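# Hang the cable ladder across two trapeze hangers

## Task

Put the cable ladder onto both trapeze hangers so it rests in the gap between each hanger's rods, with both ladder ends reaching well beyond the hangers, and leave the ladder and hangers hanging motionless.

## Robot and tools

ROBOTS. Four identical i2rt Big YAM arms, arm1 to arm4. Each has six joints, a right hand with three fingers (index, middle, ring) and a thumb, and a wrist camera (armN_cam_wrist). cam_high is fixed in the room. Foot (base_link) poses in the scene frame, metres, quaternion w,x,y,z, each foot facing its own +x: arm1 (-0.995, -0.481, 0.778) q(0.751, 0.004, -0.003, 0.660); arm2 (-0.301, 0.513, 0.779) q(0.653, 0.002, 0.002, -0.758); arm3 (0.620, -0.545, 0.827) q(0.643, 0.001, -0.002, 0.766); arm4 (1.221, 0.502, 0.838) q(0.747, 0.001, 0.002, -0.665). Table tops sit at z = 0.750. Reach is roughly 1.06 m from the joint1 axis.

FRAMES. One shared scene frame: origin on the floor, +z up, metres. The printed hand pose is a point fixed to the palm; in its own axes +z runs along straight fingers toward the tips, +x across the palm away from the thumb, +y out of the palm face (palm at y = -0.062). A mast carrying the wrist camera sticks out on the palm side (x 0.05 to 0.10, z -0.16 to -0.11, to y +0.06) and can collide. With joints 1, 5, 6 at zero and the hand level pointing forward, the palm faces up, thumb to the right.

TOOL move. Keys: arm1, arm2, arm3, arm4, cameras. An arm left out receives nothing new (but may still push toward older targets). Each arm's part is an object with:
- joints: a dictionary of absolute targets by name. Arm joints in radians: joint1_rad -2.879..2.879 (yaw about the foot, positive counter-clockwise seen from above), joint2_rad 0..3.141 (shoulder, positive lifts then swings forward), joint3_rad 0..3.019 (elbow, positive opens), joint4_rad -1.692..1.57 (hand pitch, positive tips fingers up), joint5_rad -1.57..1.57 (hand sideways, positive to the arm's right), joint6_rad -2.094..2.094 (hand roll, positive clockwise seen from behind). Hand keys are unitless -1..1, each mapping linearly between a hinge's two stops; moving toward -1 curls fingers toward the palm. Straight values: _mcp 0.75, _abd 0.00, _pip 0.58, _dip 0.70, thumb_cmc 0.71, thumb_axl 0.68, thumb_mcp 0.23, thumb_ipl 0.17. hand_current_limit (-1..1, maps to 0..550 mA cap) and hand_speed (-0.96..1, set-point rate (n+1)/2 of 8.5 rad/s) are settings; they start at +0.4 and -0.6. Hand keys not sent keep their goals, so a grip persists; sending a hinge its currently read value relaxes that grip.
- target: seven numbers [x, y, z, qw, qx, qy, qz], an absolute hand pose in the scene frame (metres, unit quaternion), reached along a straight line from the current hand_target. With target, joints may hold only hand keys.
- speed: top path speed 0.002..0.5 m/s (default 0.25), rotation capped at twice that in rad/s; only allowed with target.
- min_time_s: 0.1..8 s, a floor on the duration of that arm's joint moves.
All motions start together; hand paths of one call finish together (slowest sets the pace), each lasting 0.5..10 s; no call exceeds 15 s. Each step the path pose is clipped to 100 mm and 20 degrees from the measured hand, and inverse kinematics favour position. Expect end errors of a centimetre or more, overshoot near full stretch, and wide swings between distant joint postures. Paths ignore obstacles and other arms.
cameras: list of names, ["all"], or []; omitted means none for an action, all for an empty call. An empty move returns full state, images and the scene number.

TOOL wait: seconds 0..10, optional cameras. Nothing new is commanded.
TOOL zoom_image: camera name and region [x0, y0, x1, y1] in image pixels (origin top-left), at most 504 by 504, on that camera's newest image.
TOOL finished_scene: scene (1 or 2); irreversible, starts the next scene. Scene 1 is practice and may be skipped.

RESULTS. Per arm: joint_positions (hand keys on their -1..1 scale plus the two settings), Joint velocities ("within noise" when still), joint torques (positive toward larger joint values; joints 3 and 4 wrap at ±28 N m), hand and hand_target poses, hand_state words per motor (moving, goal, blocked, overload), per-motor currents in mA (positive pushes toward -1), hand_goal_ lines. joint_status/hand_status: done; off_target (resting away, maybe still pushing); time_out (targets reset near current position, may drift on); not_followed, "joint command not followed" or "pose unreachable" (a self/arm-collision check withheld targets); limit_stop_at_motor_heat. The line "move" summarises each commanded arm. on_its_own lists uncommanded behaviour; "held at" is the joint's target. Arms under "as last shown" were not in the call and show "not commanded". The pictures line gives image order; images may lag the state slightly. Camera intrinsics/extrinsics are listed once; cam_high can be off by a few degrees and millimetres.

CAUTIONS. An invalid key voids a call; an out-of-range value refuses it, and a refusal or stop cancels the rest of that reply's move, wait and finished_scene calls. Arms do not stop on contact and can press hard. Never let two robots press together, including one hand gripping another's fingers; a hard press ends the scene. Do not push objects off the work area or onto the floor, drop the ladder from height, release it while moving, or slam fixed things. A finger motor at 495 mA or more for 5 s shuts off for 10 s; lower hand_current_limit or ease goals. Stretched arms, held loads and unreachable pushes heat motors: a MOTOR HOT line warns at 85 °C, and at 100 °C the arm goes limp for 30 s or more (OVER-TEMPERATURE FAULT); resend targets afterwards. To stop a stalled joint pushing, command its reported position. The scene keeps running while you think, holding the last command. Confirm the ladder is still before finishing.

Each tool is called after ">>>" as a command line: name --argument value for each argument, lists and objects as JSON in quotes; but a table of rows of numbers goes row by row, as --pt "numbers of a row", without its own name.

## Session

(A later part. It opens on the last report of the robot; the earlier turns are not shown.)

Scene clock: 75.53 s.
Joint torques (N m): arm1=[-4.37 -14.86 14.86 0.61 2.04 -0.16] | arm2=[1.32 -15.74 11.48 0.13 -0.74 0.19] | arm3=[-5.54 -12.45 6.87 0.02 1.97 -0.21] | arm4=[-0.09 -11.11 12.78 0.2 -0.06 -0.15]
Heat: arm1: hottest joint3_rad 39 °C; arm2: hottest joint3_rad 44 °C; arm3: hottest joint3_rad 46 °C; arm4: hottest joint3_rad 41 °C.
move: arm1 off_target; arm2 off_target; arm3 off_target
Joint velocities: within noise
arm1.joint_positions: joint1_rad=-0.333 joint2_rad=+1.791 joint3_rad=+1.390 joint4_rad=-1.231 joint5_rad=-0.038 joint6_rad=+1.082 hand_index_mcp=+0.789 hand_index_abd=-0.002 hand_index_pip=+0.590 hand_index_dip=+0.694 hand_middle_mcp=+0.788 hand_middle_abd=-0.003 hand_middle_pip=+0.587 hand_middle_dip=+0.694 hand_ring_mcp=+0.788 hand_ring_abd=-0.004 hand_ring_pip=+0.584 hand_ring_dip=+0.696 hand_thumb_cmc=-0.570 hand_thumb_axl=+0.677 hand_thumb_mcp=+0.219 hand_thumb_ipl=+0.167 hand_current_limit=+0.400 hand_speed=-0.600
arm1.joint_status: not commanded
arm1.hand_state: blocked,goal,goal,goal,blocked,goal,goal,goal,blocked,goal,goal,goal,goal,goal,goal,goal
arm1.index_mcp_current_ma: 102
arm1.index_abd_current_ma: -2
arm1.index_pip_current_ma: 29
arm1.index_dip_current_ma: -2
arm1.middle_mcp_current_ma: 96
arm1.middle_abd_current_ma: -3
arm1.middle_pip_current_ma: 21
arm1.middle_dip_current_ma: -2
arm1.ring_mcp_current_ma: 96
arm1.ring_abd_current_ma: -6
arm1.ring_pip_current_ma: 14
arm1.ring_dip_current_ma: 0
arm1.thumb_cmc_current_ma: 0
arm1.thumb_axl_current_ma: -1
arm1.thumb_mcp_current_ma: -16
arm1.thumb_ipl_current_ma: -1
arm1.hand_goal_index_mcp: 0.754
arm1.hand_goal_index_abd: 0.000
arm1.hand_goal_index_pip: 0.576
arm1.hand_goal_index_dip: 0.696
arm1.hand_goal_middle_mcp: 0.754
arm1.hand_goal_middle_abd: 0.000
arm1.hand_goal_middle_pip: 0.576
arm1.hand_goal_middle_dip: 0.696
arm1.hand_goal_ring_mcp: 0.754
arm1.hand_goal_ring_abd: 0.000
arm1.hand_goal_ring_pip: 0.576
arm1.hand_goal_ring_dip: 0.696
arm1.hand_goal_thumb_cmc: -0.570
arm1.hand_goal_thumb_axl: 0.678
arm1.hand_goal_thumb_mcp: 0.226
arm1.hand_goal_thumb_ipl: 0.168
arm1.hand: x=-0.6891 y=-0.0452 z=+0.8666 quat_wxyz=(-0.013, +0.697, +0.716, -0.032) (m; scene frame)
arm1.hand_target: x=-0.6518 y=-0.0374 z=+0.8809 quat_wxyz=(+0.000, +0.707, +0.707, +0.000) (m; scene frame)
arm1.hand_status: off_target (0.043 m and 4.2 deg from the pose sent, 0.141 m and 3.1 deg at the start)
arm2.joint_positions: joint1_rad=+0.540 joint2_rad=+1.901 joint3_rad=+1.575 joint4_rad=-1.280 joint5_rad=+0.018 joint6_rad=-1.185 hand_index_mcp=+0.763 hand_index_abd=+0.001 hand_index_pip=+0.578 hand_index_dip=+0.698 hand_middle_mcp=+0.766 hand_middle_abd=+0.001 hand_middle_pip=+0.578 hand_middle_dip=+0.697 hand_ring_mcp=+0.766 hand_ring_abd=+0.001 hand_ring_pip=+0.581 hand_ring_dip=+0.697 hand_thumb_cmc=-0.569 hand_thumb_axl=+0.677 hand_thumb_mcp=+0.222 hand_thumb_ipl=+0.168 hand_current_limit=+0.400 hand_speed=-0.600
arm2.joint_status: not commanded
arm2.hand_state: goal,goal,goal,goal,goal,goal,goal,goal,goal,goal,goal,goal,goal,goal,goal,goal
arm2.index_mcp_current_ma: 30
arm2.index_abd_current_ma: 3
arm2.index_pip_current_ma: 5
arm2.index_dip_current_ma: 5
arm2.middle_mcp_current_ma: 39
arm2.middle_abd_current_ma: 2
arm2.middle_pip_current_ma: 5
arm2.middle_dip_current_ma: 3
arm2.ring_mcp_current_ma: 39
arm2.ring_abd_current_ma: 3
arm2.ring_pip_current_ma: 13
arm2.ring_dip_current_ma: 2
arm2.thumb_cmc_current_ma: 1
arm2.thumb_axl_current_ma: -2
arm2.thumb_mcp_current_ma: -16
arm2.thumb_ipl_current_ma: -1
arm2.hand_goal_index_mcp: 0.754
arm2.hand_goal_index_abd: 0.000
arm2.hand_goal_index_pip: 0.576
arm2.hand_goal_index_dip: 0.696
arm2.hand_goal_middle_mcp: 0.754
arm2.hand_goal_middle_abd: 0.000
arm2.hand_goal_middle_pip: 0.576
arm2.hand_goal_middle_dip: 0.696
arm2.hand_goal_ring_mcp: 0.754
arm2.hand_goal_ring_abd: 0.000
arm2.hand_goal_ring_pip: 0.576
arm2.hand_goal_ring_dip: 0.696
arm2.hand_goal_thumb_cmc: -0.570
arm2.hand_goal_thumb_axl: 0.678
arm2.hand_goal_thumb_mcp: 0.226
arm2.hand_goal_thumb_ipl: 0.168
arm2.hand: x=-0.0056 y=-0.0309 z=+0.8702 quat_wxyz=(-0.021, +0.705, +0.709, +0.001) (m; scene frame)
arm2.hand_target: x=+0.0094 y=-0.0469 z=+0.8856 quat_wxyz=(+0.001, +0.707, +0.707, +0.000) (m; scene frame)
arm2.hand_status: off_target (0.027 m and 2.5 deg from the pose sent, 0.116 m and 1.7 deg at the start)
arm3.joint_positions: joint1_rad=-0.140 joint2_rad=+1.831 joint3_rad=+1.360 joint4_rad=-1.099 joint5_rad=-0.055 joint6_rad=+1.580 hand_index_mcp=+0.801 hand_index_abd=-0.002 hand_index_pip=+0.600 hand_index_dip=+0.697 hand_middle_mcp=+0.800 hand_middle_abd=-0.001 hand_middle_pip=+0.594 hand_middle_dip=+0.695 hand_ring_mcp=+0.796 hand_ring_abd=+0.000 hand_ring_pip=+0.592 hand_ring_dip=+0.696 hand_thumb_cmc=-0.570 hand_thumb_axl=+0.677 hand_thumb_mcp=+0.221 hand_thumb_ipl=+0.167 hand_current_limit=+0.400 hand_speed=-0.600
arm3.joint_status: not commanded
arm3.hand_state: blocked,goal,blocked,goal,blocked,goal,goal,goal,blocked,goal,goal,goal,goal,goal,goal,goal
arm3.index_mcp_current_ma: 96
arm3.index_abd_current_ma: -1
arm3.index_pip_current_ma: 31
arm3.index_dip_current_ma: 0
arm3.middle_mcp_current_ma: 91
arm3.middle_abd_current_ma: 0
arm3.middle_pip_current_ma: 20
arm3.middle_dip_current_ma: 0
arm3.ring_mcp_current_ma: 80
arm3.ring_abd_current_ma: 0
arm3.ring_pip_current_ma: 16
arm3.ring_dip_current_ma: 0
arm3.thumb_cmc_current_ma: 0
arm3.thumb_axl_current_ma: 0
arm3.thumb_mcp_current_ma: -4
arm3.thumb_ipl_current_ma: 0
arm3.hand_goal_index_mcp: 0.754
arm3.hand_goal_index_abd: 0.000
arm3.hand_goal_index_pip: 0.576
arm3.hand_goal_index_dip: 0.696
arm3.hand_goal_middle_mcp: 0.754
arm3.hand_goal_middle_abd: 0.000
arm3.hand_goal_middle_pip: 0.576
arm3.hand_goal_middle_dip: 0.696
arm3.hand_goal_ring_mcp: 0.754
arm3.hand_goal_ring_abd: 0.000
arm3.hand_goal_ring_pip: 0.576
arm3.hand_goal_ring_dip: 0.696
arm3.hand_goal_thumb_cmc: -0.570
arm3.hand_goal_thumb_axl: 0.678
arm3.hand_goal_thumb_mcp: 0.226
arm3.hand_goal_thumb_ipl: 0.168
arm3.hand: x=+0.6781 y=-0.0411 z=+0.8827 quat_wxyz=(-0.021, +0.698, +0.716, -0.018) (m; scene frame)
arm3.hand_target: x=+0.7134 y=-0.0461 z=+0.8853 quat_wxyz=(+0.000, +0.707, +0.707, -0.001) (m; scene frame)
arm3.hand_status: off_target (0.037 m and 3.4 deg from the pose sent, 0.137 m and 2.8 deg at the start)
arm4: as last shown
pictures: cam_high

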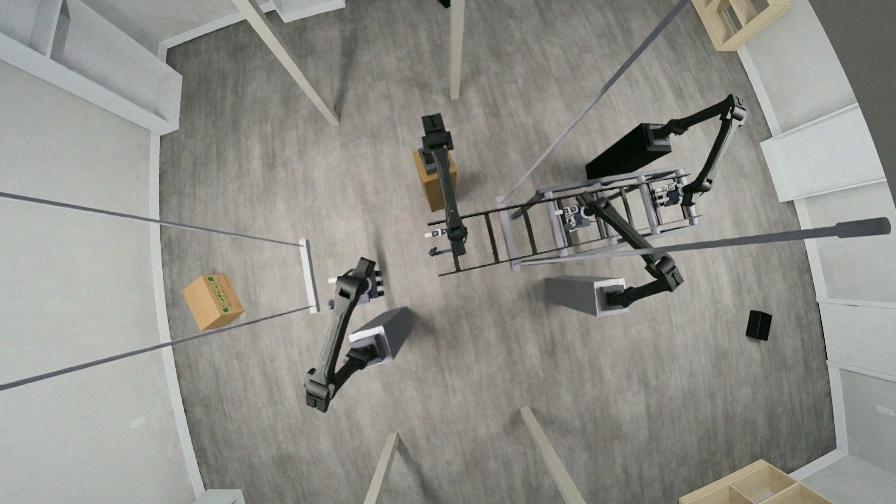

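>>> move --arm1 '{"target": [-0.622, -0.035, 0.885, 0, 0.7071, 0.7071, 0], "speed": 0.1}' --arm2 '{"target": [-0.03, -0.045, 1.02, 0, 0.7071, 0.7071, 0], "speed": 0.2}' --arm3 '{"target": [0.75, -0.045, 0.885, 0, 0.7071, 0.7071, 0], "speed": 0.09}'

>>> move --arm1 '{"target": [-0.69, -0.035, 1.02, 0, 0.7071, 0.7071, 0], "speed": 0.25}' --arm2 '{"target": [-0.22, -0.045, 1.02, 0, 0.7071, 0.7071, 0], "speed": 0.25}'

>>> move --arm1 '{"target": [-0.908, -0.035, 1.02, 0, 0.7071, 0.7071, 0], "speed": 0.25}' --cameras '["arm1_cam_wrist", "arm2_cam_wrist", "arm3_cam_wrist"]'

Scene clock: 77.73 s.
Joint torques (N m): arm1=[-4.84 -16.79 15.62 0.59 2.13 -0.13] | arm2=[0.32 -16.09 10.92 -0.12 -0.31 -0.06] | arm3=[-6.71 -12.98 7.35 -0.05 2.39 -0.28] | arm4=[-0.15 -11.05 12.77 0.2 -0.05 -0.15]
Heat: arm1: hottest joint3_rad 40 °C; arm2: hottest joint3_rad 45 °C; arm3: hottest joint3_rad 46 °C; arm4: hottest joint3_rad 41 °C.
move: arm1 off_target; arm2 off_target; arm3 off_target
Joint velocities: within noise
arm1.joint_positions: joint1_rad=-0.366 joint2_rad=+1.830 joint3_rad=+1.436 joint4_rad=-1.258 joint5_rad=-0.040 joint6_rad=+1.036 hand_index_mcp=+0.800 hand_index_abd=-0.004 hand_index_pip=+0.601 hand_index_dip=+0.702 hand_middle_mcp=+0.800 hand_middle_abd=-0.004 hand_middle_pip=+0.599 hand_middle_dip=+0.699 hand_ring_mcp=+0.796 hand_ring_abd=-0.005 hand_ring_pip=+0.595 hand_ring_dip=+0.699 hand_thumb_cmc=-0.570 hand_thumb_axl=+0.677 hand_thumb_mcp=+0.219 hand_thumb_ipl=+0.167 hand_current_limit=+0.400 hand_speed=-0.600
arm1.joint_status: not commanded
arm1.hand_state: blocked,goal,blocked,goal,blocked,goal,blocked,goal,blocked,goal,goal,goal,goal,goal,goal,goal
arm1.index_mcp_current_ma: 144
arm1.index_abd_current_ma: -5
arm1.index_pip_current_ma: 61
arm1.index_dip_current_ma: 10
arm1.middle_mcp_current_ma: 145
arm1.middle_abd_current_ma: -5
arm1.middle_pip_current_ma: 53
arm1.middle_dip_current_ma: 4
arm1.ring_mcp_current_ma: 128
arm1.ring_abd_current_ma: -6
arm1.ring_pip_current_ma: 42
arm1.ring_dip_current_ma: 4
arm1.thumb_cmc_current_ma: 0
arm1.thumb_axl_current_ma: -1
arm1.thumb_mcp_current_ma: -16
arm1.thumb_ipl_current_ma: -1
arm1.hand_goal_index_mcp: 0.754
arm1.hand_goal_index_abd: 0.000
arm1.hand_goal_index_pip: 0.576
arm1.hand_goal_index_dip: 0.696
arm1.hand_goal_middle_mcp: 0.754
arm1.hand_goal_middle_abd: 0.000
arm1.hand_goal_middle_pip: 0.576
arm1.hand_goal_middle_dip: 0.696
arm1.hand_goal_ring_mcp: 0.754
arm1.hand_goal_ring_abd: 0.000
arm1.hand_goal_ring_pip: 0.576
arm1.hand_goal_ring_dip: 0.696
arm1.hand_goal_thumb_cmc: -0.570
arm1.hand_goal_thumb_axl: 0.678
arm1.hand_goal_thumb_mcp: 0.226
arm1.hand_goal_thumb_ipl: 0.168
arm1.hand: x=-0.6698 y=-0.0431 z=+0.8621 quat_wxyz=(-0.012, +0.692, +0.721, -0.042) (m; scene frame)
arm1.hand_target: x=-0.6245 y=-0.0386 z=+0.8861 quat_wxyz=(+0.001, +0.708, +0.706, +0.000) (m; scene frame)
arm1.hand_status: off_target (0.054 m and 5.5 deg from the pose sent, 0.070 m and 4.2 deg at the start)
arm2.joint_positions: joint1_rad=+0.490 joint2_rad=+1.816 joint3_rad=+1.808 joint4_rad=-1.584 joint5_rad=+0.005 joint6_rad=-1.222 hand_index_mcp=+0.755 hand_index_abd=+0.001 hand_index_pip=+0.578 hand_index_dip=+0.698 hand_middle_mcp=+0.755 hand_middle_abd=+0.001 hand_middle_pip=+0.578 hand_middle_dip=+0.697 hand_ring_mcp=+0.755 hand_ring_abd=+0.001 hand_ring_pip=+0.579 hand_ring_dip=+0.697 hand_thumb_cmc=-0.569 hand_thumb_axl=+0.677 hand_thumb_mcp=+0.222 hand_thumb_ipl=+0.168 hand_current_limit=+0.400 hand_speed=-0.600
arm2.joint_status: not commanded
arm2.hand_state: goal,goal,goal,goal,goal,goal,goal,goal,goal,goal,goal,goal,goal,goal,goal,goal
arm2.index_mcp_current_ma: 2
arm2.index_abd_current_ma: 3
arm2.index_pip_current_ma: 5
arm2.index_dip_current_ma: 5
arm2.middle_mcp_current_ma: 1
arm2.middle_abd_current_ma: 2
arm2.middle_pip_current_ma: 5
arm2.middle_dip_current_ma: 3
arm2.ring_mcp_current_ma: 2
arm2.ring_abd_current_ma: 3
arm2.ring_pip_current_ma: 7
arm2.ring_dip_current_ma: 2
arm2.thumb_cmc_current_ma: 1
arm2.thumb_axl_current_ma: -2
arm2.thumb_mcp_current_ma: -16
arm2.thumb_ipl_current_ma: -1
arm2.hand_goal_index_mcp: 0.754
arm2.hand_goal_index_abd: 0.000
arm2.hand_goal_index_pip: 0.576
arm2.hand_goal_index_dip: 0.696
arm2.hand_goal_middle_mcp: 0.754
arm2.hand_goal_middle_abd: 0.000
arm2.hand_goal_middle_pip: 0.576
arm2.hand_goal_middle_dip: 0.696
arm2.hand_goal_ring_mcp: 0.754
arm2.hand_goal_ring_abd: 0.000
arm2.hand_goal_ring_pip: 0.576
arm2.hand_goal_ring_dip: 0.696
arm2.hand_goal_thumb_cmc: -0.570
arm2.hand_goal_thumb_axl: 0.678
arm2.hand_goal_thumb_mcp: 0.226
arm2.hand_goal_thumb_ipl: 0.168
arm2.hand: x=-0.0320 y=-0.0367 z=+1.0060 quat_wxyz=(-0.012, +0.710, +0.704, +0.005) (m; scene frame)
arm2.hand_target: x=-0.0302 y=-0.0445 z=+1.0201 quat_wxyz=(+0.000, +0.707, +0.707, +0.000) (m; scene frame)
arm2.hand_status: off_target (0.016 m and 1.6 deg from the pose sent, 0.153 m and 2.5 deg at the start)
arm3.joint_positions: joint1_rad=-0.185 joint2_rad=+1.830 joint3_rad=+1.358 joint4_rad=-1.099 joint5_rad=-0.068 joint6_rad=+1.522 hand_index_mcp=+0.819 hand_index_abd=-0.005 hand_index_pip=+0.608 hand_index_dip=+0.697 hand_middle_mcp=+0.814 hand_middle_abd=-0.003 hand_middle_pip=+0.600 hand_middle_dip=+0.696 hand_ring_mcp=+0.806 hand_ring_abd=-0.002 hand_ring_pip=+0.597 hand_ring_dip=+0.696 hand_thumb_cmc=-0.570 hand_thumb_axl=+0.677 hand_thumb_mcp=+0.221 hand_thumb_ipl=+0.167 hand_current_limit=+0.400 hand_speed=-0.600
arm3.joint_status: not commanded
arm3.hand_state: blocked,goal,blocked,goal,blocked,goal,blocked,goal,blocked,goal,blocked,goal,goal,goal,goal,goal
arm3.index_mcp_current_ma: 153
arm3.index_abd_current_ma: -2
arm3.index_pip_current_ma: 48
arm3.index_dip_current_ma: 0
arm3.middle_mcp_current_ma: 137
arm3.middle_abd_current_ma: -1
arm3.middle_pip_current_ma: 31
arm3.middle_dip_current_ma: 0
arm3.ring_mcp_current_ma: 112
arm3.ring_abd_current_ma: -1
arm3.ring_pip_current_ma: 26
arm3.ring_dip_current_ma: 0
arm3.thumb_cmc_current_ma: 0
arm3.thumb_axl_current_ma: 0
arm3.thumb_mcp_current_ma: -4
arm3.thumb_ipl_current_ma: 0
arm3.hand_goal_index_mcp: 0.754
arm3.hand_goal_index_abd: 0.000
arm3.hand_goal_index_pip: 0.576
arm3.hand_goal_index_dip: 0.696
arm3.hand_goal_middle_mcp: 0.754
arm3.hand_goal_middle_abd: 0.000
arm3.hand_goal_middle_pip: 0.576
arm3.hand_goal_middle_dip: 0.696
arm3.hand_goal_ring_mcp: 0.754
arm3.hand_goal_ring_abd: 0.000
arm3.hand_goal_ring_pip: 0.576
arm3.hand_goal_ring_dip: 0.696
arm3.hand_goal_thumb_cmc: -0.570
arm3.hand_goal_thumb_axl: 0.678
arm3.hand_goal_thumb_mcp: 0.226
arm3.hand_goal_thumb_ipl: 0.168
arm3.hand: x=+0.6995 y=-0.0402 z=+0.8813 quat_wxyz=(-0.026, +0.693, +0.720, -0.021) (m; scene frame)
arm3.hand_target: x=+0.7472 y=-0.0471 z=+0.8855 quat_wxyz=(+0.001, +0.707, +0.707, -0.002) (m; scene frame)
arm3.hand_status: off_target (0.051 m and 4.5 deg from the pose sent, 0.072 m and 3.4 deg at the start)
arm4: as last shown
pictures: none

Scene clock: 79.33 s.
Joint torques (N m): arm1=[-0.85 -16.97 14.53 -0.4 0.38 0.05] | arm2=[1.08 -16.32 7.94 0.57 -0.31 -0.07] | arm3=[-7.24 -12.22 7.35 0.03 2.94 -0.3] | arm4=[-0.15 -11.05 12.75 0.2 -0.05 -0.15]
Heat: arm1: hottest joint3_rad 40 °C; arm2: hottest joint3_rad 45 °C; arm3: hottest joint3_rad 46 °C; arm4: hottest joint3_rad 42 °C.
move: arm1 off_target; arm2 done
Joint velocities: within noise
arm1.joint_positions: joint1_rad=-0.311 joint2_rad=+1.705 joint3_rad=+1.622 joint4_rad=-1.538 joint5_rad=+0.001 joint6_rad=+1.129 hand_index_mcp=+0.755 hand_index_abd=-0.003 hand_index_pip=+0.578 hand_index_dip=+0.698 hand_middle_mcp=+0.755 hand_middle_abd=-0.003 hand_middle_pip=+0.578 hand_middle_dip=+0.699 hand_ring_mcp=+0.755 hand_ring_abd=-0.003 hand_ring_pip=+0.578 hand_ring_dip=+0.699 hand_thumb_cmc=-0.570 hand_thumb_axl=+0.677 hand_thumb_mcp=+0.219 hand_thumb_ipl=+0.167 hand_current_limit=+0.400 hand_speed=-0.600
arm1.joint_status: not commanded
arm1.hand_state: goal,goal,goal,goal,goal,goal,goal,goal,goal,goal,goal,goal,goal,goal,goal,goal
arm1.index_mcp_current_ma: 1
arm1.index_abd_current_ma: -4
arm1.index_pip_current_ma: 3
arm1.index_dip_current_ma: 3
arm1.middle_mcp_current_ma: 1
arm1.middle_abd_current_ma: -4
arm1.middle_pip_current_ma: 3
arm1.middle_dip_current_ma: 4
arm1.ring_mcp_current_ma: 1
arm1.ring_abd_current_ma: -4
arm1.ring_pip_current_ma: 3
arm1.ring_dip_current_ma: 4
arm1.thumb_cmc_current_ma: 0
arm1.thumb_axl_current_ma: -1
arm1.thumb_mcp_current_ma: -16
arm1.thumb_ipl_current_ma: -1
arm1.hand_goal_index_mcp: 0.754
arm1.hand_goal_index_abd: 0.000
arm1.hand_goal_index_pip: 0.576
arm1.hand_goal_index_dip: 0.696
arm1.hand_goal_middle_mcp: 0.754
arm1.hand_goal_middle_abd: 0.000
arm1.hand_goal_middle_pip: 0.576
arm1.hand_goal_middle_dip: 0.696
arm1.hand_goal_ring_mcp: 0.754
arm1.hand_goal_ring_abd: 0.000
arm1.hand_goal_ring_pip: 0.576
arm1.hand_goal_ring_dip: 0.696
arm1.hand_goal_thumb_cmc: -0.570
arm1.hand_goal_thumb_axl: 0.678
arm1.hand_goal_thumb_mcp: 0.226
arm1.hand_goal_thumb_ipl: 0.168
arm1.hand: x=-0.6930 y=-0.0461 z=+0.9991 quat_wxyz=(+0.005, +0.706, +0.708, -0.020) (m; scene frame)
arm1.hand_target: x=-0.6905 y=-0.0358 z=+1.0198 quat_wxyz=(+0.000, +0.707, +0.707, +0.000) (m; scene frame)
arm1.hand_status: off_target (0.024 m and 2.4 deg from the pose sent, 0.159 m and 5.5 deg at the start)
arm2.joint_positions: joint1_rad=+0.136 joint2_rad=+1.746 joint3_rad=+1.729 joint4_rad=-1.570 joint5_rad=+0.004 joint6_rad=-1.565 hand_index_mcp=+0.754 hand_index_abd=+0.001 hand_index_pip=+0.578 hand_index_dip=+0.698 hand_middle_mcp=+0.754 hand_middle_abd=+0.001 hand_middle_pip=+0.578 hand_middle_dip=+0.697 hand_ring_mcp=+0.754 hand_ring_abd=+0.001 hand_ring_pip=+0.578 hand_ring_dip=+0.697 hand_thumb_cmc=-0.569 hand_thumb_axl=+0.677 hand_thumb_mcp=+0.222 hand_thumb_ipl=+0.168 hand_current_limit=+0.400 hand_speed=-0.600
arm2.joint_status: not commanded
arm2.hand_state: goal,goal,goal,goal,goal,goal,goal,goal,goal,goal,goal,goal,goal,goal,goal,goal
arm2.index_mcp_current_ma: -1
arm2.index_abd_current_ma: 3
arm2.index_pip_current_ma: 5
arm2.index_dip_current_ma: 5
arm2.middle_mcp_current_ma: 0
arm2.middle_abd_current_ma: 2
arm2.middle_pip_current_ma: 5
arm2.middle_dip_current_ma: 3
arm2.ring_mcp_current_ma: 0
arm2.ring_abd_current_ma: 3
arm2.ring_pip_current_ma: 6
arm2.ring_dip_current_ma: 2
arm2.thumb_cmc_current_ma: 1
arm2.thumb_axl_current_ma: -2
arm2.thumb_mcp_current_ma: -16
arm2.thumb_ipl_current_ma: -1
arm2.hand_goal_index_mcp: 0.754
arm2.hand_goal_index_abd: 0.000
arm2.hand_goal_index_pip: 0.576
arm2.hand_goal_index_dip: 0.696
arm2.hand_goal_middle_mcp: 0.754
arm2.hand_goal_middle_abd: 0.000
arm2.hand_goal_middle_pip: 0.576
arm2.hand_goal_middle_dip: 0.696
arm2.hand_goal_ring_mcp: 0.754
arm2.hand_goal_ring_abd: 0.000
arm2.hand_goal_ring_pip: 0.576
arm2.hand_goal_ring_dip: 0.696
arm2.hand_goal_thumb_cmc: -0.570
arm2.hand_goal_thumb_axl: 0.678
arm2.hand_goal_thumb_mcp: 0.226
arm2.hand_goal_thumb_ipl: 0.168
arm2.hand: x=-0.2251 y=-0.0454 z=+1.0131 quat_wxyz=(-0.009, +0.714, +0.701, +0.007) (m; scene frame)
arm2.hand_target: x=-0.2201 y=-0.0450 z=+1.0199 quat_wxyz=(+0.000, +0.707, +0.707, +0.000) (m; scene frame)
arm2.hand_status: done (0.009 m and 1.6 deg from the pose sent, 0.189 m and 1.6 deg at the start)
arm3, arm4: as last shown
arm3.joint_positions: joint1_rad=-0.180 joint2_rad=+1.830 joint3_rad=+1.358 joint4_rad=-1.099 joint5_rad=-0.085 joint6_rad=+1.522 hand_index_mcp=+0.830 hand_index_abd=-0.007 hand_index_pip=+0.615 hand_index_dip=+0.699 hand_middle_mcp=+0.825 hand_middle_abd=-0.005 hand_middle_pip=+0.605 hand_middle_dip=+0.697 hand_ring_mcp=+0.816 hand_ring_abd=-0.004 hand_ring_pip=+0.602 hand_ring_dip=+0.696 hand_thumb_cmc=-0.570 hand_thumb_axl=+0.677 hand_thumb_mcp=+0.221 hand_thumb_ipl=+0.167 hand_current_limit=+0.400 hand_speed=-0.600
arm3.index_mcp_current_ma: 196
arm3.index_abd_current_ma: -4
arm3.index_pip_current_ma: 66
arm3.index_dip_current_ma: 2
arm3.middle_mcp_current_ma: 176
arm3.middle_abd_current_ma: -3
arm3.middle_pip_current_ma: 41
arm3.ring_mcp_current_ma: 144
arm3.ring_abd_current_ma: -2
arm3.ring_pip_current_ma: 35
arm3.hand: x=+0.6942 y=-0.0398 z=+0.8801 quat_wxyz=(-0.032, +0.691, +0.721, -0.027) (m; scene frame)
pictures: none

Scene clock: 81.07 s.
Joint torques (N m): arm1=[-1.26 -16.73 9.89 0.53 0.31 0.05] | arm2=[1.32 -16.79 8.01 0.54 -0.31 -0.05] | arm3=[-7.36 -12.63 7.31 -0.13 2.93 -0.27] | arm4=[-0.09 -10.93 12.72 0.17 -0.05 -0.14]
Heat: arm1: hottest joint3_rad 40 °C; arm2: hottest joint3_rad 45 °C; arm3: hottest joint3_rad 46 °C; arm4: hottest joint3_rad 42 °C.
move: arm1 off_target
Joint velocities: within noise
arm1.joint_positions: joint1_rad=+0.134 joint2_rad=+1.600 joint3_rad=+1.517 joint4_rad=-1.530 joint5_rad=-0.001 joint6_rad=+1.561 hand_index_mcp=+0.754 hand_index_abd=-0.003 hand_index_pip=+0.578 hand_index_dip=+0.698 hand_middle_mcp=+0.754 hand_middle_abd=-0.003 hand_middle_pip=+0.578 hand_middle_dip=+0.699 hand_ring_mcp=+0.754 hand_ring_abd=-0.003 hand_ring_pip=+0.578 hand_ring_dip=+0.699 hand_thumb_cmc=-0.570 hand_thumb_axl=+0.677 hand_thumb_mcp=+0.219 hand_thumb_ipl=+0.167 hand_current_limit=+0.400 hand_speed=-0.600
arm1.joint_status: not commanded
arm1.hand_state: goal,goal,goal,goal,goal,goal,goal,goal,goal,goal,goal,goal,goal,goal,goal,goal
arm1.index_mcp_current_ma: 0
arm1.index_abd_current_ma: -3
arm1.index_pip_current_ma: 3
arm1.index_dip_current_ma: 3
arm1.middle_mcp_current_ma: 0
arm1.middle_abd_current_ma: -3
arm1.middle_pip_current_ma: 2
arm1.middle_dip_current_ma: 4
arm1.ring_mcp_current_ma: 0
arm1.ring_abd_current_ma: -3
arm1.ring_pip_current_ma: 2
arm1.ring_dip_current_ma: 3
arm1.thumb_cmc_current_ma: 0
arm1.thumb_axl_current_ma: -1
arm1.thumb_mcp_current_ma: -16
arm1.thumb_ipl_current_ma: -1
arm1.hand_goal_index_mcp: 0.754
arm1.hand_goal_index_abd: 0.000
arm1.hand_goal_index_pip: 0.576
arm1.hand_goal_index_dip: 0.696
arm1.hand_goal_middle_mcp: 0.754
arm1.hand_goal_middle_abd: 0.000
arm1.hand_goal_middle_pip: 0.576
arm1.hand_goal_middle_dip: 0.696
arm1.hand_goal_ring_mcp: 0.754
arm1.hand_goal_ring_abd: 0.000
arm1.hand_goal_ring_pip: 0.576
arm1.hand_goal_ring_dip: 0.696
arm1.hand_goal_thumb_cmc: -0.570
arm1.hand_goal_thumb_axl: 0.678
arm1.hand_goal_thumb_mcp: 0.226
arm1.hand_goal_thumb_ipl: 0.168
arm1.hand: x=-0.9118 y=-0.0339 z=+1.0110 quat_wxyz=(+0.010, +0.701, +0.713, -0.012) (m; scene frame)
arm1.hand_target: x=-0.9081 y=-0.0351 z=+1.0199 quat_wxyz=(+0.000, +0.707, +0.707, +0.000) (m; scene frame)
arm1.hand_status: off_target (0.010 m and 2.1 deg from the pose sent, 0.216 m and 2.4 deg at the start)
arm2, arm3: as last shown
arm2.hand: x=-0.2250 y=-0.0454 z=+1.0131 quat_wxyz=(-0.009, +0.713, +0.701, +0.007) (m; scene frame)
arm4.joint_positions: joint1_rad=-0.658 joint2_rad=+1.475 joint3_rad=+1.576 joint4_rad=-1.698 joint5_rad=-0.003 joint6_rad=-2.094 hand_index_mcp=+0.755 hand_index_abd=+0.003 hand_index_pip=+0.577 hand_index_dip=+0.696 hand_middle_mcp=+0.755 hand_middle_abd=+0.002 hand_middle_pip=+0.577 hand_middle_dip=+0.696 hand_ring_mcp=+0.755 hand_ring_abd=+0.002 hand_ring_pip=+0.577 hand_ring_dip=+0.696 hand_thumb_cmc=-0.569 hand_thumb_axl=+0.677 hand_thumb_mcp=+0.224 hand_thumb_ipl=+0.168 hand_current_limit=+0.400 hand_speed=-0.600
arm4.joint_status: not commanded
arm4.hand_state: goal,goal,goal,goal,goal,goal,goal,goal,goal,goal,goal,goal,goal,goal,goal,goal
arm4.index_mcp_current_ma: 5
arm4.index_abd_current_ma: 11
arm4.index_pip_current_ma: 4
arm4.index_dip_current_ma: 0
arm4.middle_mcp_current_ma: 4
arm4.middle_abd_current_ma: 9
arm4.middle_pip_current_ma: 4
arm4.middle_dip_current_ma: 0
arm4.ring_mcp_current_ma: 4
arm4.ring_abd_current_ma: 9
arm4.ring_pip_current_ma: 3
arm4.ring_dip_current_ma: 0
arm4.thumb_cmc_current_ma: 7
arm4.thumb_axl_current_ma: -4
arm4.thumb_mcp_current_ma: -14
arm4.thumb_ipl_current_ma: -2
arm4.hand_goal_index_mcp: 0.754
arm4.hand_goal_index_abd: 0.000
arm4.hand_goal_index_pip: 0.576
arm4.hand_goal_index_dip: 0.696
arm4.hand_goal_middle_mcp: 0.754
arm4.hand_goal_middle_abd: 0.000
arm4.hand_goal_middle_pip: 0.576
arm4.hand_goal_middle_dip: 0.696
arm4.hand_goal_ring_mcp: 0.754
arm4.hand_goal_ring_abd: 0.000
arm4.hand_goal_ring_pip: 0.576
arm4.hand_goal_ring_dip: 0.696
arm4.hand_goal_thumb_cmc: -0.570
arm4.hand_goal_thumb_axl: 0.678
arm4.hand_goal_thumb_mcp: 0.226
arm4.hand_goal_thumb_ipl: 0.168
arm4.hand: x=+1.0854 y=+0.1104 z=+1.1422 quat_wxyz=(-0.003, +0.714, +0.700, +0.014) (m; scene frame)
arm4.hand_target: x=+1.0802 y=+0.1003 z=+1.1499 quat_wxyz=(-0.001, +0.709, +0.705, -0.001) (m; scene frame)
arm4.hand_status: not commanded
pictures: arm1_cam_wrist, arm2_cam_wrist, arm3_cam_wrist
camera_calibration:
arm1_cam_wrist: T_world_to_cam=[[0.668164, -0.743829, -0.01658, 0.636474], [-0.414716, -0.390846, 0.821736, -1.28608], [-0.617712, -0.542179, -0.569627, 0.118659], [0, 0, 0, 1]] pos_world=[-0.88533, 0.035103, 1.13496]
arm2_cam_wrist: T_world_to_cam=[[0.579221, -0.815093, 0.0112464, 0.112486], [-0.515856, -0.355826, 0.779282, -0.983612], [-0.631185, -0.457178, -0.626572, 0.593377], [0, 0, 0, 1]] pos_world=[-0.198025, 0.0129713, 1.13704]
arm3_cam_wrist: T_world_to_cam=[[0.679588, -0.732775, -0.0346477, -0.441698], [-0.413908, -0.422003, 0.806594, -0.496235], [-0.605674, -0.533811, -0.590089, 1.04386], [0, 0, 0, 1]] pos_world=[0.727013, 0.0241436, 1.00093]

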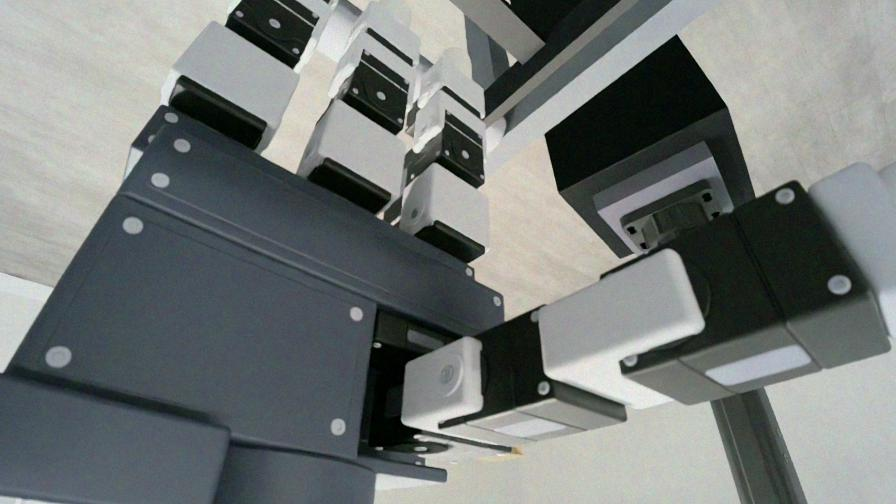

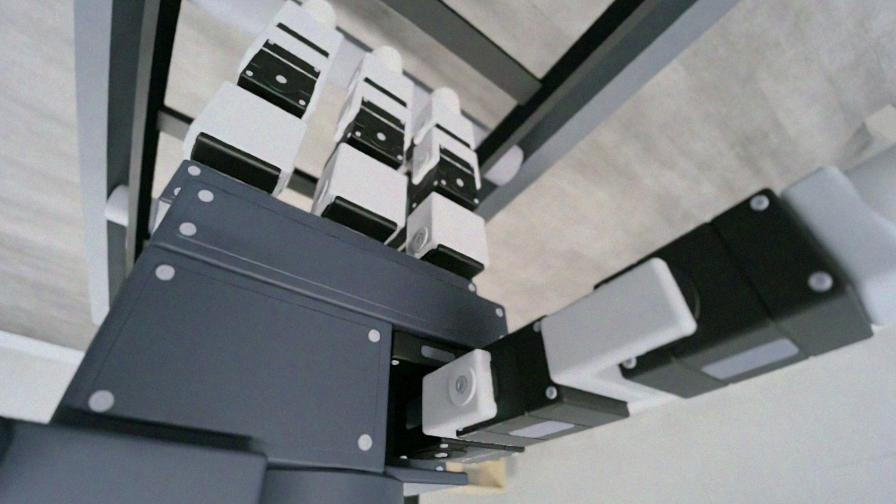

